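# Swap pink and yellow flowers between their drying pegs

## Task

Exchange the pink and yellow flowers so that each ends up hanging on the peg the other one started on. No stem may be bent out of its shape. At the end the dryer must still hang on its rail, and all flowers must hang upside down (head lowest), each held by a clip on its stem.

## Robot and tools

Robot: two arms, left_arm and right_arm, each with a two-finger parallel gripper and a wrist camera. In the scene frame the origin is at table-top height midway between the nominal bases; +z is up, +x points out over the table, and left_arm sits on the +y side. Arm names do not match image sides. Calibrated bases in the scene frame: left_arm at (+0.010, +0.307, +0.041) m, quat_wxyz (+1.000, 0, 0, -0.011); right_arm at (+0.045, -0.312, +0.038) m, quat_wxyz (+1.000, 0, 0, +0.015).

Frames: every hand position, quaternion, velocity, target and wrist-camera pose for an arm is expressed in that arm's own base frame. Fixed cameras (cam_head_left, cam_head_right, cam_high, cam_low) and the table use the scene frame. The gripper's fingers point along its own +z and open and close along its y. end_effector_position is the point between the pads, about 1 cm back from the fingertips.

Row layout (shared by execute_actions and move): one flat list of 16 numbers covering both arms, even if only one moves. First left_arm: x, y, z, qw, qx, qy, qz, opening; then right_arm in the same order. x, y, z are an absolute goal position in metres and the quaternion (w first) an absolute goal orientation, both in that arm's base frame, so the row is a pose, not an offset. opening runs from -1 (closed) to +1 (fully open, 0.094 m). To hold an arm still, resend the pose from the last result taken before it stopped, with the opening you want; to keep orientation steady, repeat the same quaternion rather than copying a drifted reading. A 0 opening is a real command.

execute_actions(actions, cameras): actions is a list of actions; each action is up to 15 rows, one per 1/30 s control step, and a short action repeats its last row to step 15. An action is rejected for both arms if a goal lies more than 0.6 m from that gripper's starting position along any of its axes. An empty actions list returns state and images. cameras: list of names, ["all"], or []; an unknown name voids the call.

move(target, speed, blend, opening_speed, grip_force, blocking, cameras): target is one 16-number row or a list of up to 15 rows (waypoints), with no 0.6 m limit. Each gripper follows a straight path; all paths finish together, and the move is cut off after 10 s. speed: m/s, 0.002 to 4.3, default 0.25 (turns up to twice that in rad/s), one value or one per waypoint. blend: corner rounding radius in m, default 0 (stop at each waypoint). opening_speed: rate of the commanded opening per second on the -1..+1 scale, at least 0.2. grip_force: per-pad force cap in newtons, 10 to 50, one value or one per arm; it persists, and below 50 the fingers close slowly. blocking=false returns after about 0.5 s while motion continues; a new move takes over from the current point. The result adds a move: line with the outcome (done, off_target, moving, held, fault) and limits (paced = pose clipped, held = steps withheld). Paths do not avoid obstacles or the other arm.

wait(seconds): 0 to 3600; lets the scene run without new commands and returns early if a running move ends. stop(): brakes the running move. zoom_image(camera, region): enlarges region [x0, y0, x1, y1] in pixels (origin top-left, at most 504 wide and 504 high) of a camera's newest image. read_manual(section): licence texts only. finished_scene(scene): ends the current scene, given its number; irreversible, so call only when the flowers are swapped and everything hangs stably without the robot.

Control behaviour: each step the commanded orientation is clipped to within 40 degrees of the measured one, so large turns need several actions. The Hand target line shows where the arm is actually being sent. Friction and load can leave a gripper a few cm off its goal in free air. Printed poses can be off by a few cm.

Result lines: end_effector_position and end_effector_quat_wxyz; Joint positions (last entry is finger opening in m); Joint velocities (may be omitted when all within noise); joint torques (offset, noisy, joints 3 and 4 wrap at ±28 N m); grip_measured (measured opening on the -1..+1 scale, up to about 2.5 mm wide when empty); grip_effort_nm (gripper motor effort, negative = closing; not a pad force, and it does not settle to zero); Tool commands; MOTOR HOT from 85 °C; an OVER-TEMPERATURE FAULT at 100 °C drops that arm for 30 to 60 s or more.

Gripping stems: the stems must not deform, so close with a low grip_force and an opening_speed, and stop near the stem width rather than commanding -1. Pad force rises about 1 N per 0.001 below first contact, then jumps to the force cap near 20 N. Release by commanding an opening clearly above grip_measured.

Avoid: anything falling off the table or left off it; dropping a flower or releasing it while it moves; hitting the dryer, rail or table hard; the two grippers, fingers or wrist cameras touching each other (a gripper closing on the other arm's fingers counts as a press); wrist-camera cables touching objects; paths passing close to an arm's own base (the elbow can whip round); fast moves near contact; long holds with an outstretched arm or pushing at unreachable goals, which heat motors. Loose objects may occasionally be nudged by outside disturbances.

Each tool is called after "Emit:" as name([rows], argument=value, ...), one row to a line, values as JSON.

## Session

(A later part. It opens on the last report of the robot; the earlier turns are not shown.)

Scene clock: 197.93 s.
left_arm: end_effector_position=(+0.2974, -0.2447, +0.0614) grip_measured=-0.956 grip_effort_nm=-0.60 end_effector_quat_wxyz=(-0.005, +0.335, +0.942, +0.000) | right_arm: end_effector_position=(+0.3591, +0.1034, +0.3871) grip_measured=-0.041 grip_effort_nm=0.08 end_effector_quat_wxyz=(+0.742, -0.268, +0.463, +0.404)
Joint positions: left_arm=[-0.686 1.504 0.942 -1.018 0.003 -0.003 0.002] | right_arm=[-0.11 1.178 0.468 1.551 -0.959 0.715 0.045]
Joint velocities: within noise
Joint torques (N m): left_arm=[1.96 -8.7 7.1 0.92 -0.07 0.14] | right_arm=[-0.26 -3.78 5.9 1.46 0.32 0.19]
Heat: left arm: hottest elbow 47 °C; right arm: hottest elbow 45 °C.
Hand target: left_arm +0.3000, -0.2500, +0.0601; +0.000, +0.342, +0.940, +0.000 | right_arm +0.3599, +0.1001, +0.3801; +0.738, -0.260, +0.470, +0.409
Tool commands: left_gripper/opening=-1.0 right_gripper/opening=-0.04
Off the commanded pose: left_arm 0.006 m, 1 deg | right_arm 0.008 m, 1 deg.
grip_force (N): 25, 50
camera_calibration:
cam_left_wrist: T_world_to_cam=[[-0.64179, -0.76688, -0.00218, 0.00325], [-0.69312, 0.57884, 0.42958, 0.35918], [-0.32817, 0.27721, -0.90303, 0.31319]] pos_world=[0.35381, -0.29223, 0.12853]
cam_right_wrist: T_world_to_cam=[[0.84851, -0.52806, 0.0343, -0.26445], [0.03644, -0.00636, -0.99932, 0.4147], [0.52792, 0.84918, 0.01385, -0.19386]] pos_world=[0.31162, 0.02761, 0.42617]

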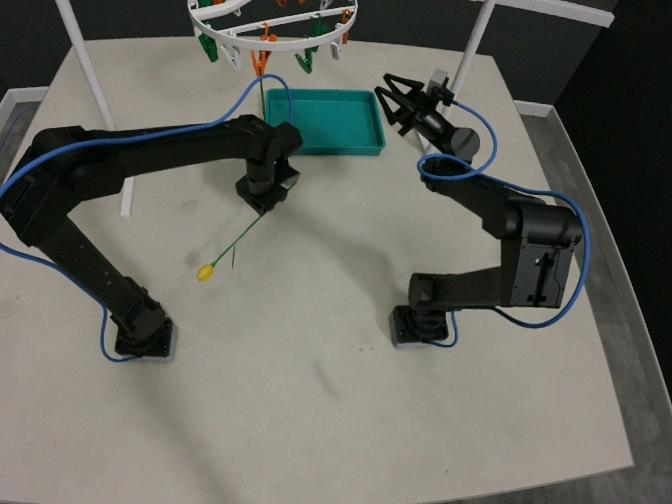

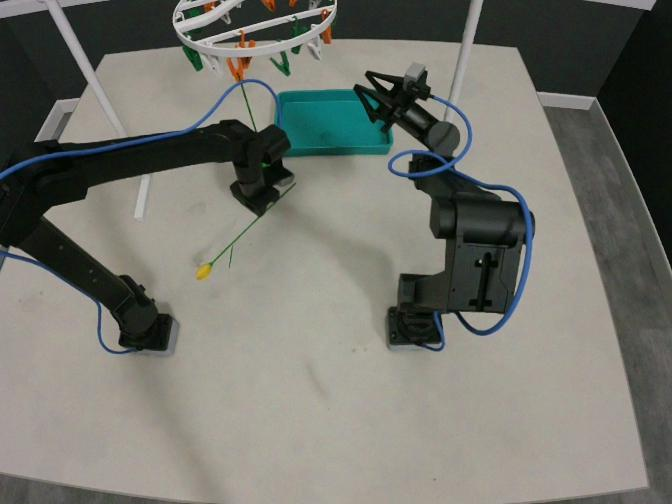

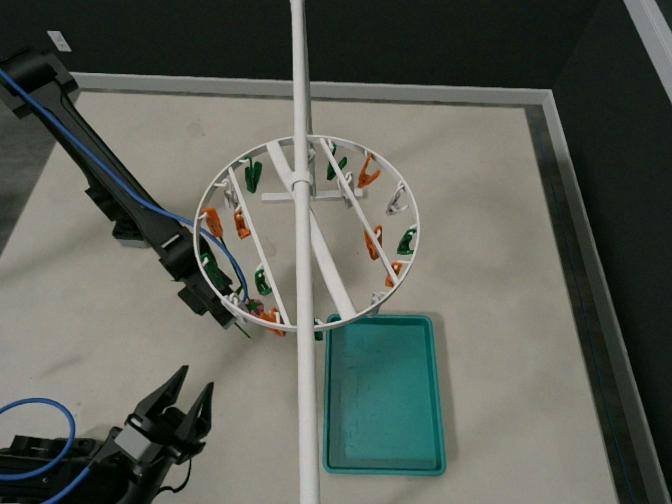

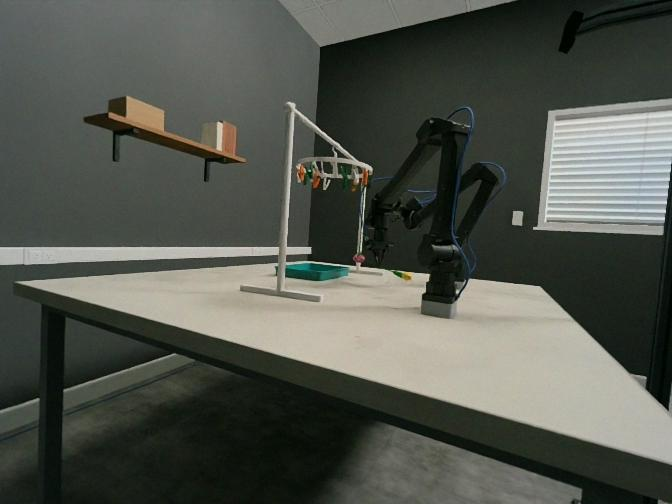

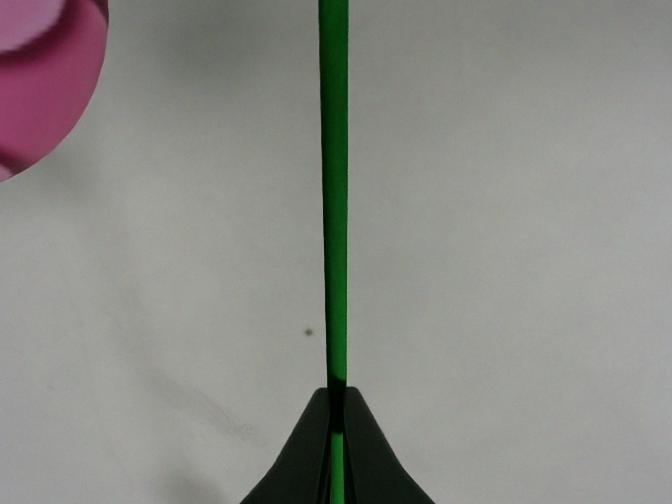

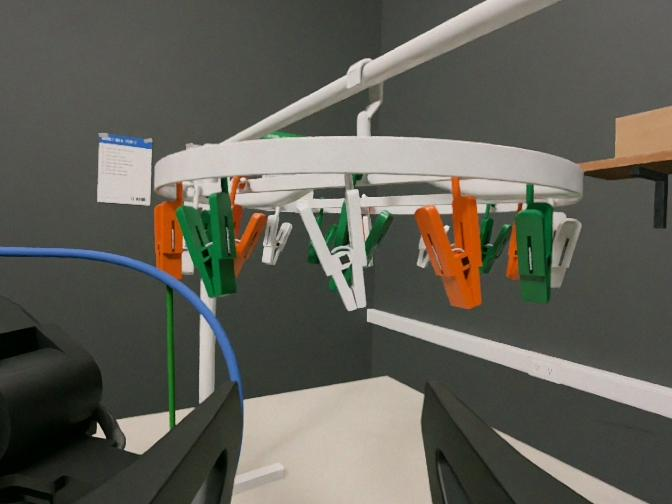

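Emit:
move([
  [0.24,-0.24,0.07,0,0.342,0.9397,0,-1,0.34,0.08,0.36,0.7376,-0.2605,0.4699,0.4089,-0.04],
  [0.24,-0.24,-0.015,0,0.342,0.9397,0,-1,0.34,0.08,0.36,0.7376,-0.2605,0.4699,0.4089,-0.04],
], speed=0.1, cameras=["cam_left_wrist","cam_high","cam_head_right","cam_head_left"])

Emit:
zoom_image(camera="cam_head_left", region=[180, 180, 330, 300])

Scene clock: 204.00 s.
left_arm: end_effector_position=(+0.2395, -0.2360, -0.0119) grip_measured=-0.956 grip_effort_nm=-0.60 end_effector_quat_wxyz=(-0.003, +0.343, +0.939, +0.000) | right_arm: end_effector_position=(+0.3441, +0.0828, +0.3617) grip_measured=-0.041 grip_effort_nm=0.08 end_effector_quat_wxyz=(+0.734, -0.257, +0.492, +0.392)
Joint positions: left_arm=[-0.775 1.527 0.72 -0.769 0.003 -0.076 0.002] | right_arm=[-0.193 1.151 0.393 1.568 -1.013 0.738 0.045]
Joint torques (N m): left_arm=[1.96 -7.41 5.64 1.02 -0.05 -0.06] | right_arm=[-0.32 -4.72 5.63 1.5 0.32 0.18]
Heat: left arm: hottest elbow 46 °C; right arm: hottest elbow 43 °C.
Hand target: left_arm +0.2400, -0.2400, -0.0149; +0.000, +0.342, +0.940, +0.000 | right_arm +0.3400, +0.0807, +0.3605; +0.733, -0.254, +0.493, +0.393
Off the commanded pose: left_arm 0.005 m, 0 deg | right_arm 0.005 m, 3 deg.
joint sent to its limit (right arm) — joint 4 (wrist pitch), upper limit. The joint targets are off in orientation, not in position.
grip_force (N): 25, 50
move: off_target (right_arm)
cam_left_wrist: T_world_to_cam=[[-0.65427, -0.75625, -0.00299, -0.02191], [-0.6853, 0.59121, 0.42524, 0.34653], [-0.31982, 0.28027, -0.90507, 0.22435]] pos_world=[0.2949, -0.28432, 0.05563]
Images, in order (width x height): cam_head_left 672x504, cam_head_right 672x504, cam_high 672x504, cam_left_wrist 672x504.

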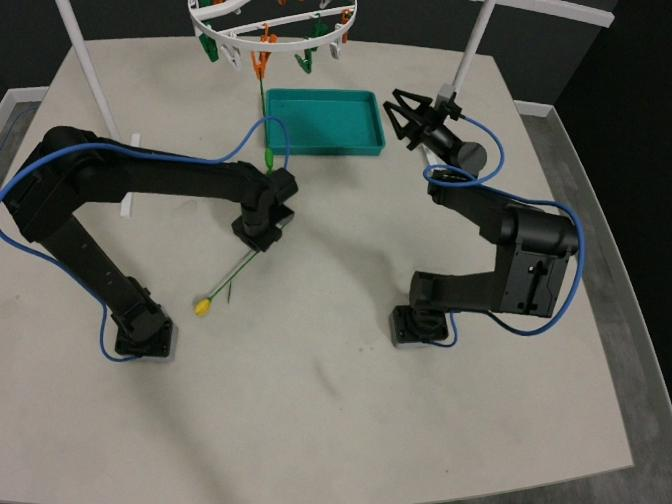

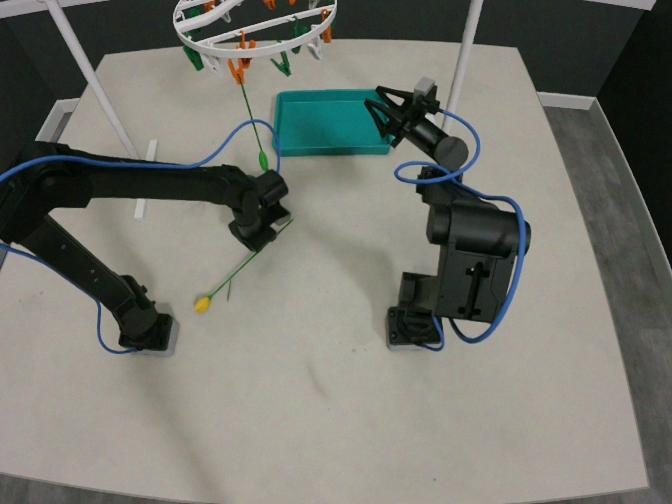

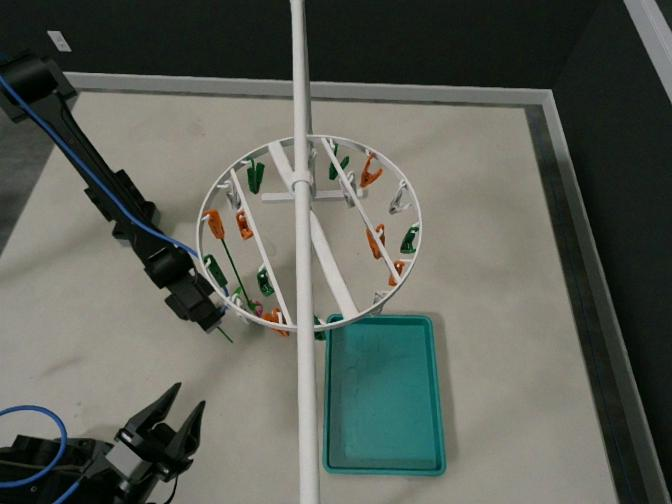

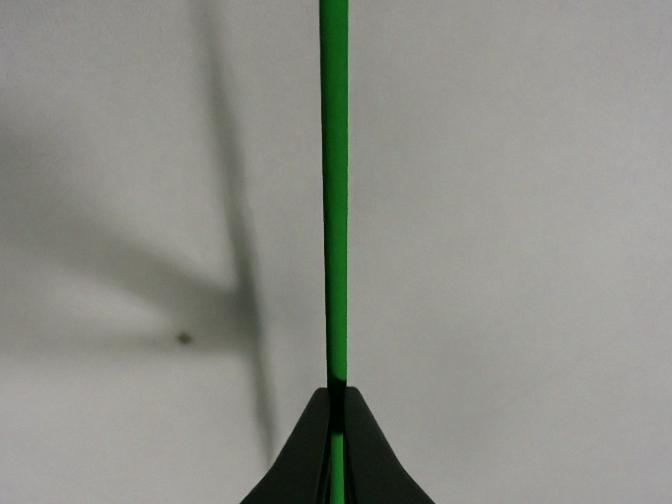

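Scaled by 3.360 from the camera's image (finer frame: 960x720).

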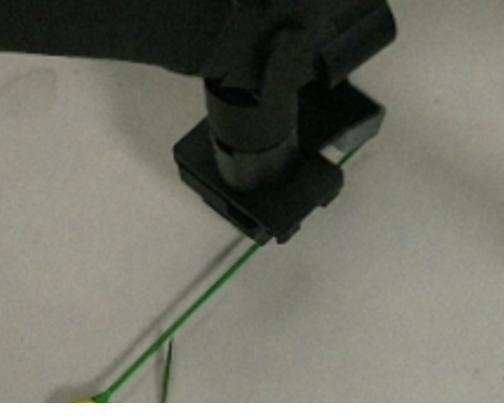

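Emit:
move(target=[0.24,-0.24,-0.029,0,0.342,0.9397,0,-1,0.34,0.0807,0.3605,0.7376,-0.2605,0.4699,0.4089,-0.04], speed=0.04, cameras=["cam_left_wrist","cam_head_left"])

Emit:
zoom_image(camera="cam_head_left", region=[180, 180, 330, 330])

Scene clock: 207.30 s.
left_arm: end_effector_position=(+0.2410, -0.2374, -0.0242) grip_measured=-0.956 grip_effort_nm=-0.60 end_effector_quat_wxyz=(+0.000, +0.343, +0.939, -0.001) | right_arm: end_effector_position=(+0.3441, +0.0828, +0.3617) grip_measured=-0.041 grip_effort_nm=0.08 end_effector_quat_wxyz=(+0.734, -0.257, +0.492, +0.392)
Joint positions: left_arm=[-0.775 1.559 0.712 -0.723 0.003 -0.076 0.002] | right_arm=[-0.193 1.151 0.393 1.568 -1.013 0.738 0.045]
Joint torques (N m): left_arm=[1.9 -7.36 5.2 1.1 -0.05 -0.06] | right_arm=[0.03 -4.48 5.68 1.52 0.39 0.19]
Heat: left arm: hottest elbow 46 °C; right arm: hottest elbow 43 °C.
Hand target: left_arm +0.2399, -0.2399, -0.0289; +0.000, +0.342, +0.940, +0.000 | right_arm +0.3400, +0.0813, +0.3610; +0.733, -0.254, +0.493, +0.394
Off the commanded pose: left_arm 0.006 m, 0 deg | right_arm 0.005 m, 3 deg.
joint sent to its limit (right arm) — joint 4 (wrist pitch), upper limit. The joint targets are off in orientation, not in position.
grip_force (N): 25, 50
move: off_target (right_arm)
cam_left_wrist: T_world_to_cam=[[-0.65427, -0.75626, -0.00263, -0.02208], [-0.68679, 0.59271, 0.42073, 0.35418], [-0.31662, 0.27708, -0.90718, 0.21253]] pos_world=[0.29609, -0.28551, 0.04373]
Images, in order (width x height): cam_head_left 672x504, cam_left_wrist 672x504.

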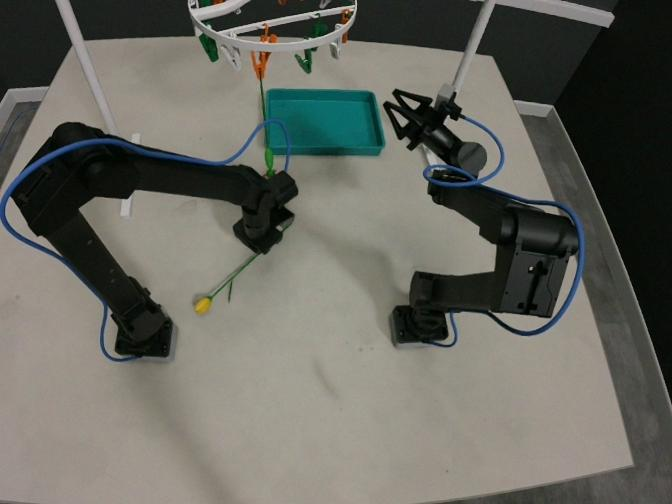

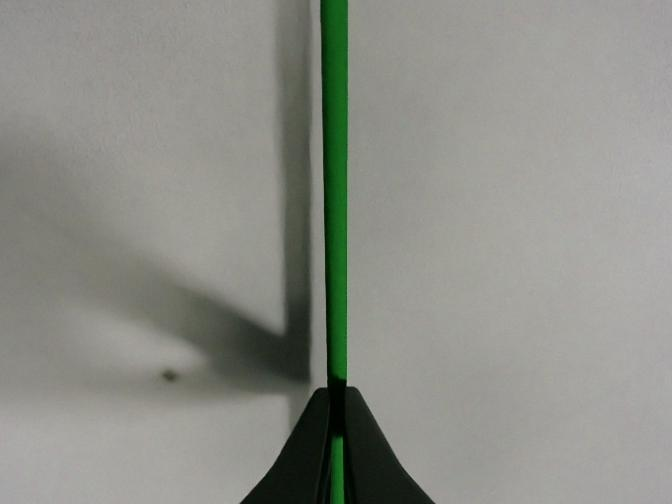

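Scaled by 3.360 from the camera's image (finer frame: 960x720).

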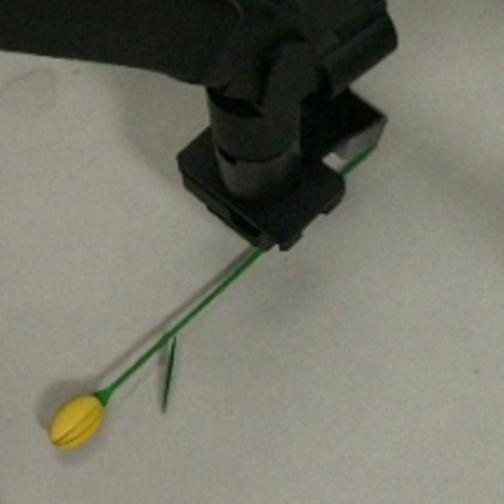

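Emit:
move([
  [0.24,-0.24,-0.034,0,0.342,0.9397,0,-1,0.34,0.0807,0.3605,0.7376,-0.2605,0.4699,0.4089,-0.04],
  [0.24,-0.24,-0.034,0,0.342,0.9397,0,-0.5,0.34,0.0807,0.3605,0.7376,-0.2605,0.4699,0.4089,-0.04],
], speed=0.04, opening_speed=0.4, cameras=["cam_left_wrist","cam_head_left"])

Emit:
zoom_image(camera="cam_head_left", region=[180, 180, 330, 330])

Scene clock: 213.50 s.
left_arm: end_effector_position=(+0.2409, -0.2373, -0.0296) grip_measured=-0.503 grip_effort_nm=0.05 end_effector_quat_wxyz=(+0.000, +0.343, +0.939, -0.001) | right_arm: end_effector_position=(+0.3441, +0.0828, +0.3617) grip_measured=-0.041 grip_effort_nm=0.07 end_effector_quat_wxyz=(+0.734, -0.257, +0.492, +0.392)
Joint positions: left_arm=[-0.775 1.572 0.707 -0.705 0.003 -0.076 0.023] | right_arm=[-0.193 1.151 0.393 1.568 -1.013 0.738 0.045]
Joint torques (N m): left_arm=[1.96 -7.53 5.11 0.98 -0.05 -0.06] | right_arm=[-0.03 -4.48 5.63 1.5 0.38 0.18]
Heat: left arm: hottest elbow 45 °C; right arm: hottest elbow 41 °C.
Hand target: left_arm +0.2399, -0.2399, -0.0340; +0.000, +0.342, +0.940, +0.000 | right_arm +0.3400, +0.0813, +0.3610; +0.733, -0.254, +0.493, +0.394
Off the commanded pose: left_arm 0.005 m, 0 deg | right_arm 0.005 m, 3 deg.
joint sent to its limit (right arm) — joint 4 (wrist pitch), upper limit. The joint targets are off in orientation, not in position.
grip_force (N): 25, 50
move: off_target (right_arm)
cam_left_wrist: T_world_to_cam=[[-0.65427, -0.75626, -0.00263, -0.02209], [-0.68679, 0.59271, 0.42073, 0.35632], [-0.31662, 0.27708, -0.90718, 0.20757]] pos_world=[0.29599, -0.28541, 0.03833]
Images, in order (width x height): cam_head_left 672x504, cam_left_wrist 672x504.

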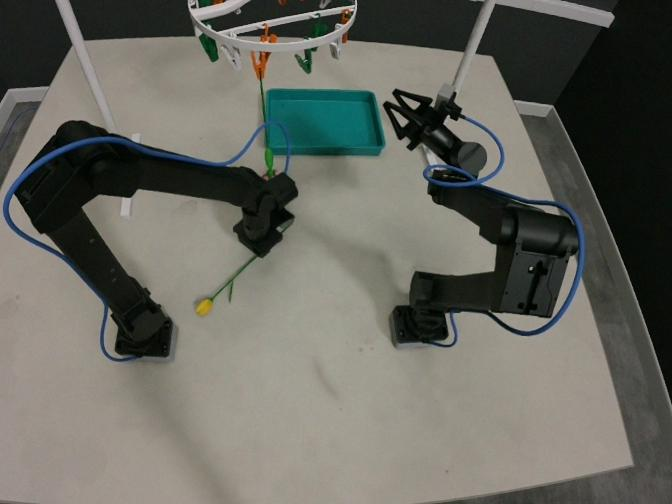

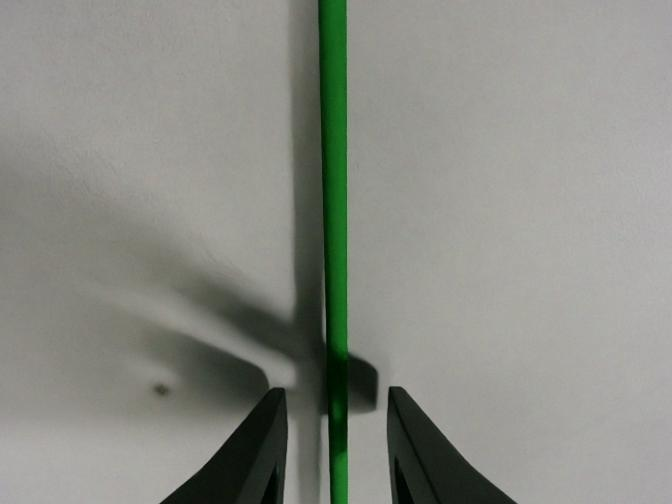

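Scaled by 3.360 from the camera's image (finer frame: 960x720).

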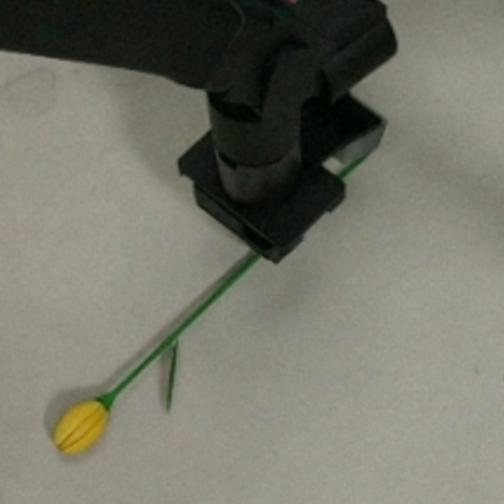

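Emit:
move([
  [0.235,-0.235,0.01,0,0.342,0.9397,0,-0.5,0.34,0.0807,0.3605,0.7376,-0.2605,0.4699,0.4089,-0.04],
  [0.235,-0.13,0.1,0,0.342,0.9397,0,-0.5,0.34,0.0807,0.3605,0.7376,-0.2605,0.4699,0.4089,-0.04],
  [0.2,-0.1,0.379,0.6964,0.1228,0.6964,-0.1228,1,0.34,0.0807,0.3605,0.7376,-0.2605,0.4699,0.4089,-0.04],
], speed=0.2, cameras=["all"])

Scene clock: 224.40 s.
left_arm: end_effector_position=(+0.2032, -0.1011, +0.3711) grip_measured=+0.998 grip_effort_nm=0.05 end_effector_quat_wxyz=(+0.683, +0.124, +0.711, -0.114) | right_arm: end_effector_position=(+0.3441, +0.0828, +0.3617) grip_measured=-0.041 grip_effort_nm=0.08 end_effector_quat_wxyz=(+0.734, -0.257, +0.492, +0.392)
Joint positions: left_arm=[-0.832 0.023 0.498 -0.52 -0.494 -0.015 0.094] | right_arm=[-0.193 1.151 0.393 1.568 -1.013 0.738 0.045]
Joint torques (N m): left_arm=[1.9 2.96 8.34 2.97 -0.09 0.16] | right_arm=[-0.03 -4.66 5.65 1.5 0.38 0.19]
Heat: left arm: hottest elbow 44 °C; right arm: hottest elbow 40 °C.
Hand target: left_arm +0.2004, -0.1004, +0.3793; +0.693, +0.122, +0.700, -0.121 | right_arm +0.3400, +0.0813, +0.3610; +0.733, -0.254, +0.493, +0.394
Off the commanded pose: left_arm 0.009 m, 2 deg | right_arm 0.005 m, 3 deg.
joint sent to its limit (left arm) — joint 2 (shoulder), lower limit. The joint targets still meet the commanded pose.
joint sent to its limit (right arm) — joint 4 (wrist pitch), upper limit. The joint targets are off in orientation, not in position.
grip_force (N): 25, 50
move: off_target (right_arm); target 3's new opening was sent with left_arm's hand 0.009 m and 3 deg from that target
cam_left_wrist: T_world_to_cam=[[-0.32661, -0.94492, -0.02106, -0.02147], [-0.42605, 0.16708, -0.88914, 0.47127], [0.84369, -0.28143, -0.45715, 0.06211]] pos_world=[0.14137, -0.08155, 0.44696]
cam_right_wrist: T_world_to_cam=[[0.82909, -0.55912, 0.00146, -0.24065], [-0.01838, -0.02985, -0.99939, 0.41059], [0.55881, 0.82855, -0.03502, -0.15939]] pos_world=[0.29613, 0.00977, 0.4051]

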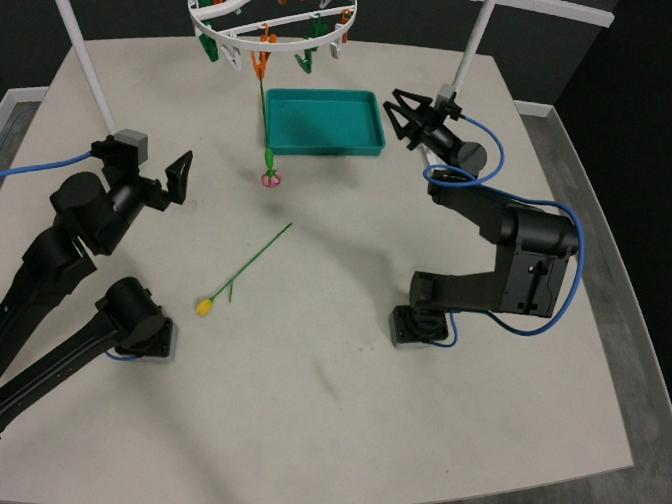

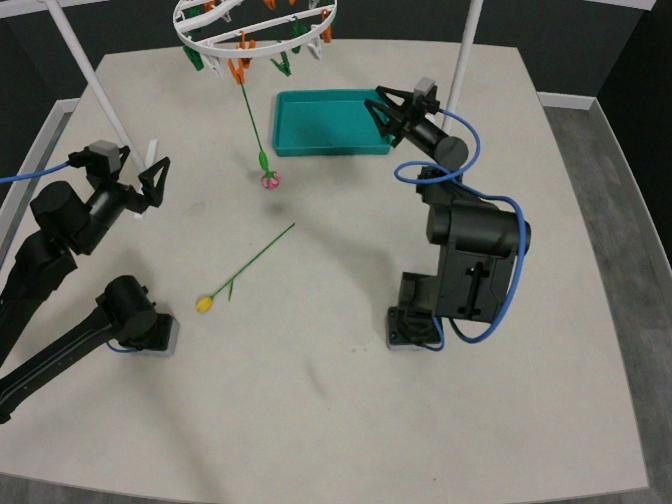

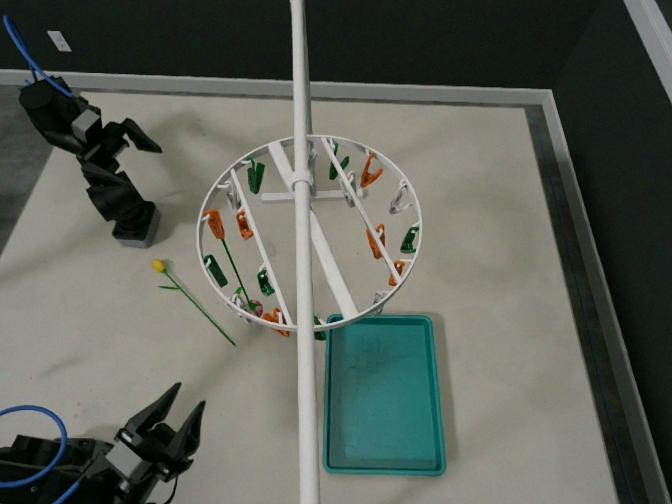

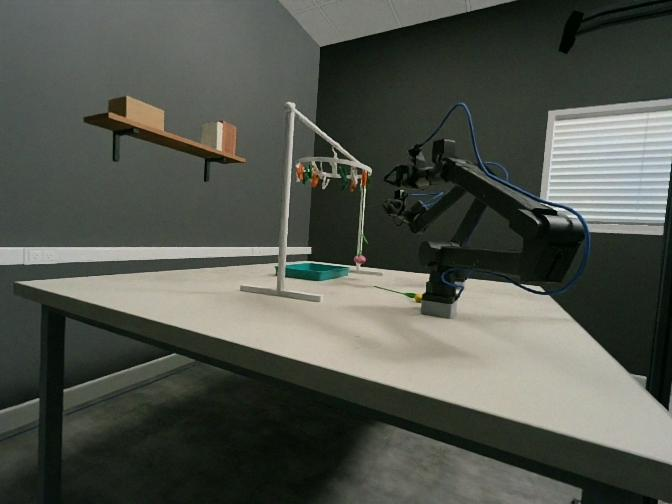

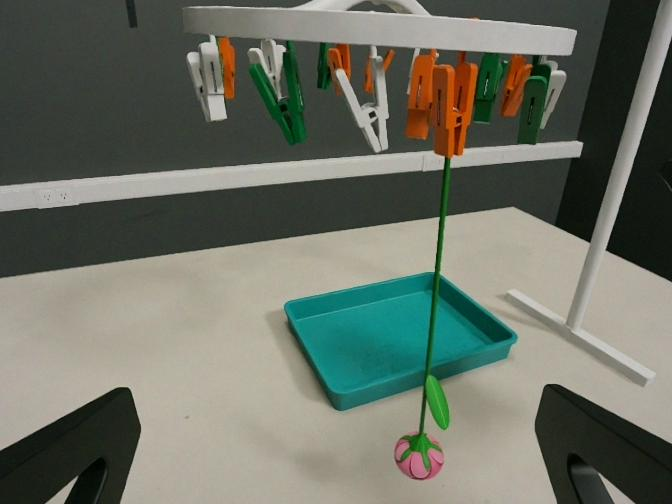

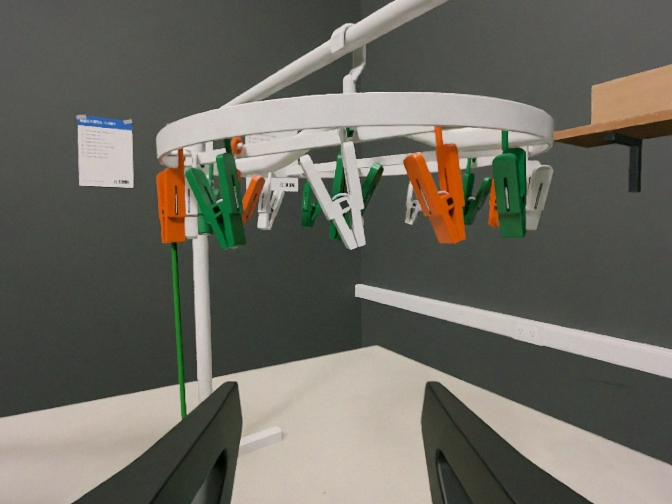

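Emit:
zoom_image(camera="cam_left_wrist", region=[320, 20, 580, 200])

Emit:
zoom_image(camera="cam_right_wrist", region=[120, 90, 300, 270])

Emit:
zoom_image(camera="cam_right_wrist", region=[360, 90, 570, 270])

Scaled by 1.938 from the camera's image (finer frame: 960x720).

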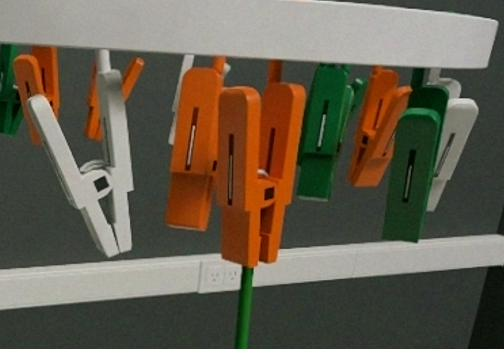

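Scaled by 2.800 from the camera's image (finer frame: 960x720).

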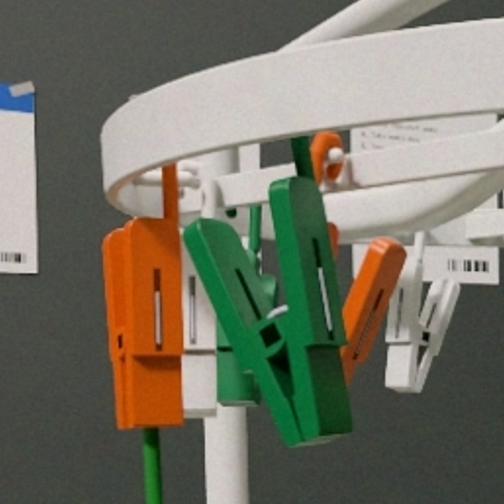

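Scaled by 2.400 from the camera's image (finer frame: 960x720).

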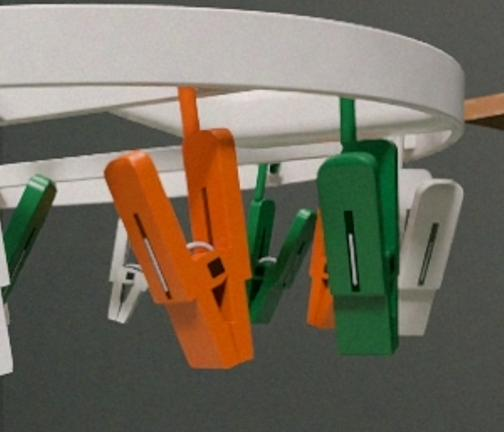

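Emit:
move(target=[0.29,-0.10,0.285,0.6334,0.341,0.5906,-0.3657,1,0.245,0.325,0.40,0.8418,-0.0328,0.5363,0.0514,-0.04], speed=0.25, cameras=["cam_left_wrist","cam_right_wrist","cam_high","cam_head_right"])

Scene clock: 244.97 s.
left_arm: end_effector_position=(+0.2882, -0.1024, +0.2841) grip_measured=+0.998 grip_effort_nm=0.05 end_effector_quat_wxyz=(+0.630, +0.341, +0.592, -0.368) | right_arm: end_effector_position=(+0.2439, +0.3159, +0.3828) grip_measured=-0.041 grip_effort_nm=0.07 end_effector_quat_wxyz=(+0.836, -0.047, +0.544, +0.043)
Joint positions: left_arm=[0.237 0.799 0.267 0.764 1.282 -0.229 0.094] | right_arm=[1.287 1.258 0.533 1.548 0.989 -0.767 0.045]
Joint torques (N m): left_arm=[3.08 -0.32 7.75 2.33 -0.02 0.02] | right_arm=[0.91 -5.54 10.15 1.52 -0.49 -0.09]
Heat: left arm: hottest elbow 44 °C; right arm: hottest elbow 38 °C.
Hand target: left_arm +0.2900, -0.1000, +0.2850; +0.633, +0.341, +0.591, -0.365 | right_arm +0.2445, +0.3242, +0.3995; +0.842, -0.033, +0.537, +0.052
Off the commanded pose: left_arm 0.003 m, 1 deg | right_arm 0.019 m, 2 deg.
grip_force (N): 25, 50
move: off_target (right_arm)
cam_left_wrist: T_world_to_cam=[[-0.86545, -0.50093, -0.00737, 0.20012], [-0.17457, 0.31532, -0.93279, 0.38542], [0.46959, -0.806, -0.36035, -0.02309]] pos_world=[0.25133, -0.0399, 0.35267]
cam_right_wrist: T_world_to_cam=[[0.12499, -0.99128, 0.04174, 0.26563], [-0.00804, -0.04308, -0.99904, 0.43828], [0.99213, 0.12454, -0.01335, -0.18732]] pos_world=[0.15617, 0.30552, 0.42427]
Images, in order (width x height): cam_head_right 672x504, cam_high 672x504, cam_left_wrist 672x504, cam_right_wrist 672x504.

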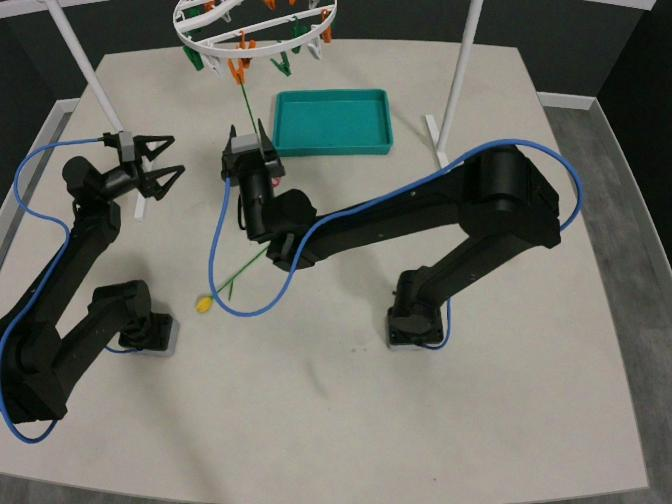

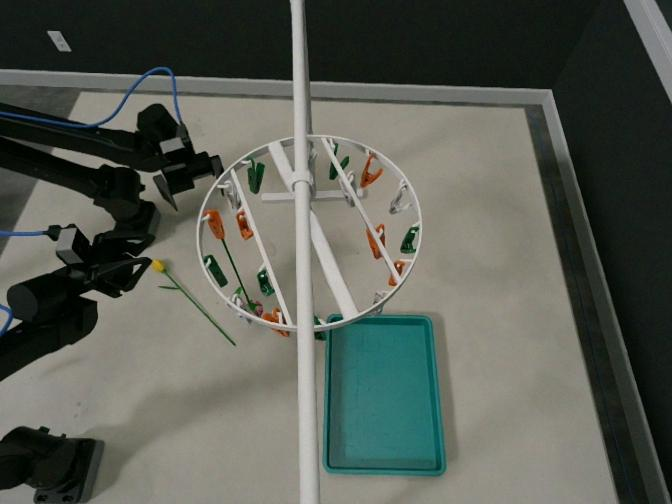

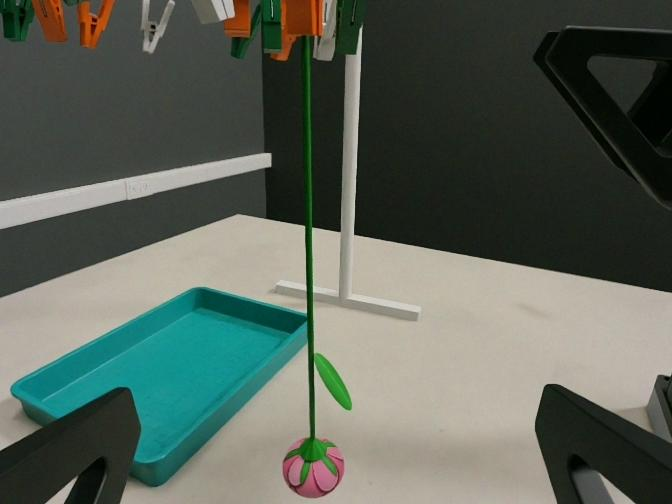

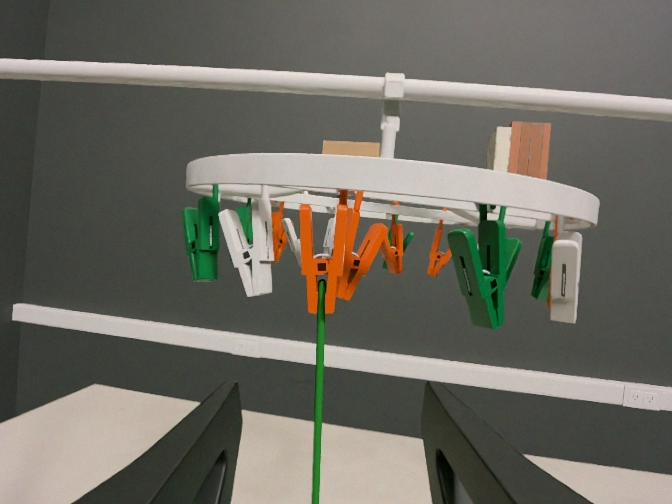

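Emit:
move(target=[0.29,-0.10,0.285,0.6334,0.341,0.5906,-0.3657,1,0.327,0.343,0.431,0.8418,-0.0328,0.5363,0.0514,-0.04], speed=0.12, cameras=["cam_right_wrist"])

Scene clock: 250.40 s.
left_arm: end_effector_position=(+0.2883, -0.1024, +0.2840) grip_measured=+0.998 grip_effort_nm=0.05 end_effector_quat_wxyz=(+0.630, +0.341, +0.593, -0.369) | right_arm: end_effector_position=(+0.3188, +0.3364, +0.4119) grip_measured=-0.041 grip_effort_nm=0.08 end_effector_quat_wxyz=(+0.837, -0.052, +0.543, +0.039)
Joint positions: left_arm=[0.237 0.799 0.267 0.764 1.282 -0.231 0.094] | right_arm=[1.097 1.282 0.68 1.256 0.843 -0.57 0.045]
Joint torques (N m): left_arm=[3.14 -0.32 7.73 2.4 -0.02 0] | right_arm=[-0.15 -7.3 11.41 1.01 -0.38 0.21]
Heat: left arm: hottest elbow 43 °C; right arm: hottest elbow 39 °C.
Hand target: left_arm +0.2899, -0.1000, +0.2850; +0.633, +0.341, +0.591, -0.365 | right_arm +0.3261, +0.3420, +0.4306; +0.842, -0.033, +0.536, +0.051
Off the commanded pose: left_arm 0.003 m, 1 deg | right_arm 0.022 m, 3 deg.
grip_force (N): 25, 50
move: off_target (right_arm)
cam_right_wrist: T_world_to_cam=[[0.12301, -0.99082, 0.05614, 0.26987], [-0.00416, -0.05709, -0.99836, 0.47215], [0.9924, 0.12257, -0.01115, -0.26421]] pos_world=[0.23097, 0.32673, 0.45328]

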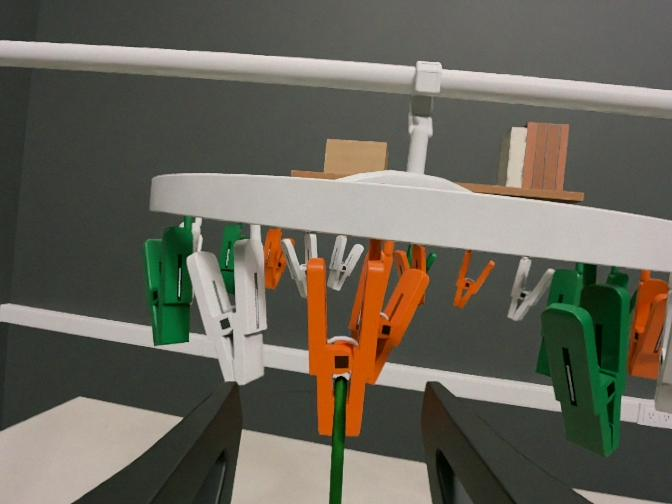

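Emit:
move(target=[0.29,-0.10,0.285,0.6334,0.341,0.5906,-0.3657,1,0.370,0.3466,0.454,0.8418,-0.0328,0.5363,0.0514,-0.2], speed=0.06, cameras=["cam_right_wrist","cam_left_wrist","cam_head_left"])

Scene clock: 255.33 s.
left_arm: end_effector_position=(+0.2883, -0.1024, +0.2840) grip_measured=+0.998 grip_effort_nm=0.05 end_effector_quat_wxyz=(+0.630, +0.341, +0.593, -0.369) | right_arm: end_effector_position=(+0.3610, +0.3410, +0.4332) grip_measured=-0.199 grip_effort_nm=-0.08 end_effector_quat_wxyz=(+0.836, -0.052, +0.544, +0.039)
Joint positions: left_arm=[0.237 0.799 0.267 0.764 1.282 -0.231 0.094] | right_arm=[1.004 1.299 0.774 1.119 0.769 -0.487 0.038]
Joint torques (N m): left_arm=[3.19 -0.38 7.73 2.39 -0.02 0] | right_arm=[-0.09 -8.18 12 1.11 -0.33 0.22]
Heat: left arm: hottest elbow 43 °C; right arm: hottest elbow 39 °C.
Hand target: left_arm +0.2899, -0.1000, +0.2850; +0.633, +0.341, +0.591, -0.365 | right_arm +0.3690, +0.3457, +0.4535; +0.842, -0.033, +0.536, +0.051
Off the commanded pose: left_arm 0.003 m, 1 deg | right_arm 0.023 m, 3 deg.
grip_force (N): 25, 50
move: off_target (right_arm)
cam_left_wrist: T_world_to_cam=[[-0.86551, -0.50087, -0.00504, 0.19954], [-0.17648, 0.31435, -0.93276, 0.38576], [0.46878, -0.80642, -0.36046, -0.02291]] pos_world=[0.25153, -0.0398, 0.35257]
cam_right_wrist: T_world_to_cam=[[0.12327, -0.99086, 0.05484, 0.26857], [-0.00747, -0.05619, -0.99839, 0.49467], [0.99235, 0.12266, -0.01433, -0.30502]] pos_world=[0.27327, 0.33133, 0.47478]
Images, in order (width x height): cam_head_left 672x504, cam_left_wrist 672x504, cam_right_wrist 672x504.

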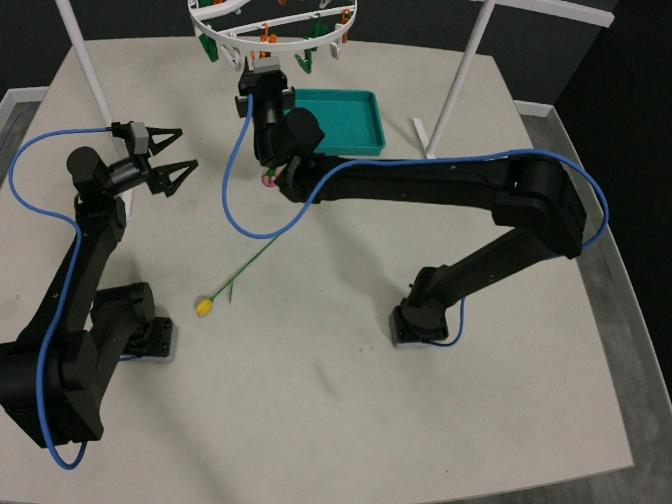

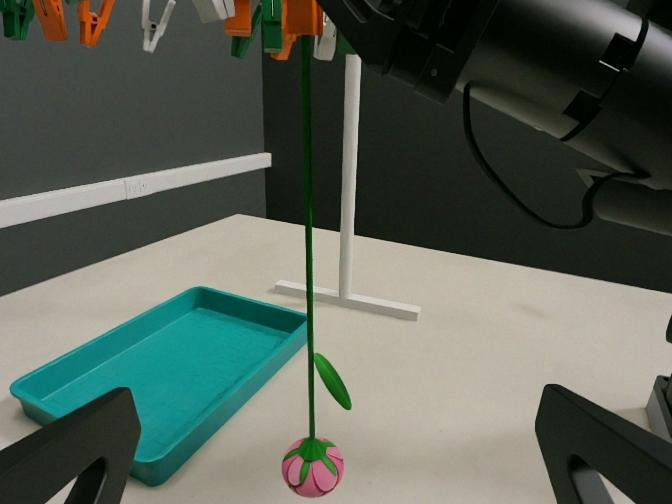

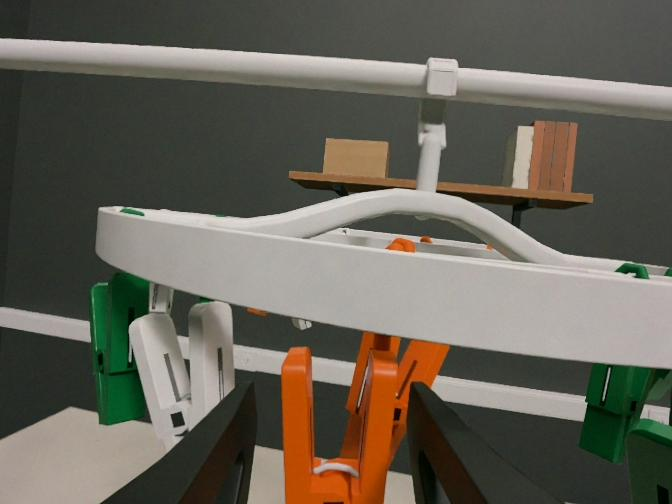

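Emit:
move(target=[0.356,-0.178,0.30,0.6334,0.341,0.5906,-0.3657,1,0.370,0.3466,0.454,0.8418,-0.0328,0.5363,0.0514,-0.2], speed=0.2, cameras=["cam_left_wrist"])

Scene clock: 259.50 s.
left_arm: end_effector_position=(+0.3431, -0.1730, +0.2778) grip_measured=+0.998 grip_effort_nm=0.05 end_effector_quat_wxyz=(+0.620, +0.328, +0.606, -0.374) | right_arm: end_effector_position=(+0.3610, +0.3410, +0.4332) grip_measured=-0.199 grip_effort_nm=-0.08 end_effector_quat_wxyz=(+0.836, -0.052, +0.544, +0.039)
Joint positions: left_arm=[-0.089 0.989 0.372 0.702 0.948 -0.116 0.094] | right_arm=[1.004 1.299 0.774 1.119 0.769 -0.487 0.038]
Joint torques (N m): left_arm=[1.79 -2.43 11.32 1.47 -0.12 0.25] | right_arm=[-0.21 -8.29 11.99 1.09 -0.32 0.23]
Heat: left arm: hottest elbow 43 °C; right arm: hottest elbow 40 °C.
Hand target: left_arm +0.3544, -0.1773, +0.2999; +0.634, +0.341, +0.590, -0.366 | right_arm +0.3689, +0.3457, +0.4534; +0.842, -0.033, +0.536, +0.051
Off the commanded pose: left_arm 0.026 m, 3 deg | right_arm 0.023 m, 3 deg.
grip_force (N): 25, 50
move: off_target (left_arm, right_arm)
cam_left_wrist: T_world_to_cam=[[-0.85952, -0.50999, 0.0337, 0.19723], [-0.2187, 0.30739, -0.92611, 0.42329], [0.46195, -0.80338, -0.37575, -0.10068]] pos_world=[0.30861, -0.11042, 0.34754]

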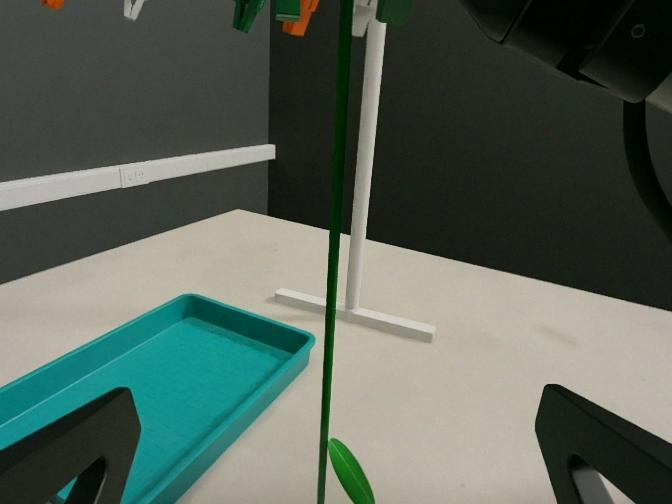

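Emit:
move(target=[0.396,-0.236,0.305,0.6334,0.341,0.5906,-0.3657,1,0.370,0.3466,0.454,0.8418,-0.0328,0.5363,0.0514,-0.2], speed=0.15, cameras=["cam_left_wrist","cam_right_wrist"])

Scene clock: 262.90 s.
left_arm: end_effector_position=(+0.3831, -0.2284, +0.2814) grip_measured=+0.998 grip_effort_nm=0.05 end_effector_quat_wxyz=(+0.615, +0.329, +0.612, -0.373) | right_arm: end_effector_position=(+0.3610, +0.3410, +0.4332) grip_measured=-0.199 grip_effort_nm=-0.08 end_effector_quat_wxyz=(+0.836, -0.052, +0.544, +0.039)
Joint positions: left_arm=[-0.258 1.146 0.494 0.702 0.78 -0.087 0.094] | right_arm=[1.004 1.299 0.774 1.119 0.769 -0.487 0.038]
Joint torques (N m): left_arm=[1.85 -4.72 11.18 2.24 -0.11 0.25] | right_arm=[-0.26 -8.06 11.96 1.09 -0.34 0.22]
Heat: left arm: hottest elbow 44 °C; right arm: hottest elbow 41 °C.
Hand target: left_arm +0.3943, -0.2352, +0.3049; +0.634, +0.341, +0.591, -0.366 | right_arm +0.3689, +0.3457, +0.4534; +0.842, -0.033, +0.536, +0.051
Off the commanded pose: left_arm 0.028 m, 4 deg | right_arm 0.023 m, 3 deg.
grip_force (N): 25, 50
move: off_target (left_arm, right_arm)
cam_left_wrist: T_world_to_cam=[[-0.85951, -0.50969, 0.03827, 0.20203], [-0.22864, 0.31643, -0.92065, 0.45668], [0.45713, -0.80006, -0.38851, -0.15609]] pos_world=[0.34941, -0.16642, 0.35207]
cam_right_wrist: T_world_to_cam=[[0.12337, -0.99086, 0.05453, 0.26859], [-0.0075, -0.05588, -0.99841, 0.49458], [0.99233, 0.12276, -0.01432, -0.30504]] pos_world=[0.27327, 0.33123, 0.47478]

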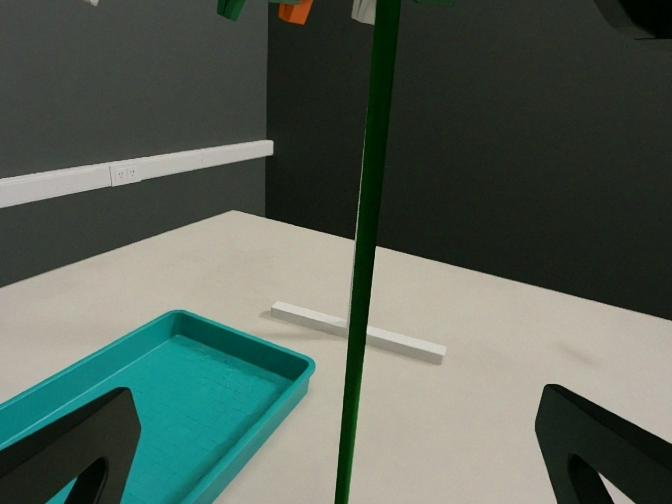

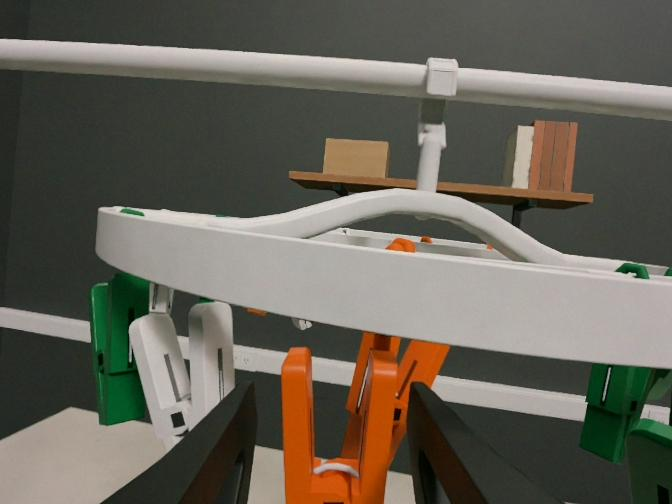

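Emit:
move(target=[0.408,-0.261,0.308,0.6334,0.341,0.5906,-0.3657,1,0.370,0.3466,0.454,0.8418,-0.0328,0.5363,0.0514,-0.2], speed=0.1, cameras=["cam_left_wrist"])

Scene clock: 266.27 s.
left_arm: end_effector_position=(+0.3954, -0.2523, +0.2849) grip_measured=+0.998 grip_effort_nm=0.05 end_effector_quat_wxyz=(+0.616, +0.330, +0.611, -0.372) | right_arm: end_effector_position=(+0.3615, +0.3406, +0.4330) grip_measured=-0.199 grip_effort_nm=-0.06 end_effector_quat_wxyz=(+0.836, -0.051, +0.545, +0.039)
Joint positions: left_arm=[-0.32 1.197 0.543 0.702 0.719 -0.079 0.094] | right_arm=[1.003 1.3 0.774 1.119 0.769 -0.487 0.038]
Joint torques (N m): left_arm=[1.9 -4.95 11.1 2.11 -0.11 0.27] | right_arm=[0.15 -8.41 12.03 1.1 -0.35 0.22]
Heat: left arm: hottest elbow 46 °C; right arm: hottest elbow 42 °C.
Hand target: left_arm +0.4065, -0.2601, +0.3079; +0.634, +0.341, +0.591, -0.366 | right_arm +0.3689, +0.3456, +0.4534; +0.842, -0.033, +0.536, +0.051
Off the commanded pose: left_arm 0.028 m, 3 deg | right_arm 0.023 m, 3 deg.
grip_force (N): 25, 50
move: off_target (left_arm, right_arm)
cam_left_wrist: T_world_to_cam=[[-0.85953, -0.50993, 0.03444, 0.20133], [-0.22551, 0.31793, -0.9209, 0.46954], [0.45864, -0.79931, -0.38827, -0.18003]] pos_world=[0.36151, -0.19051, 0.35557]

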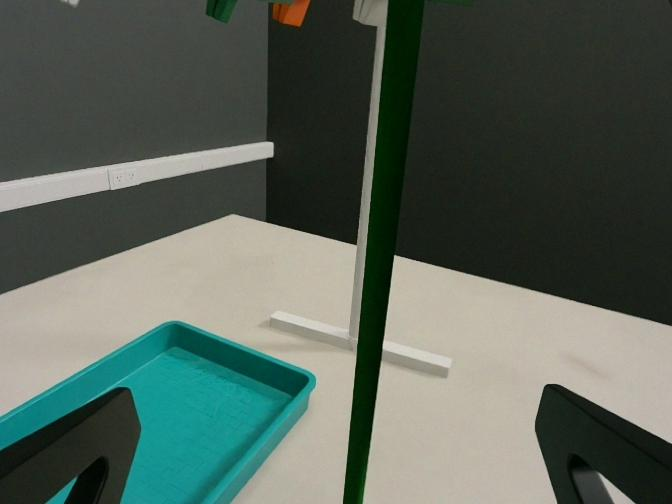

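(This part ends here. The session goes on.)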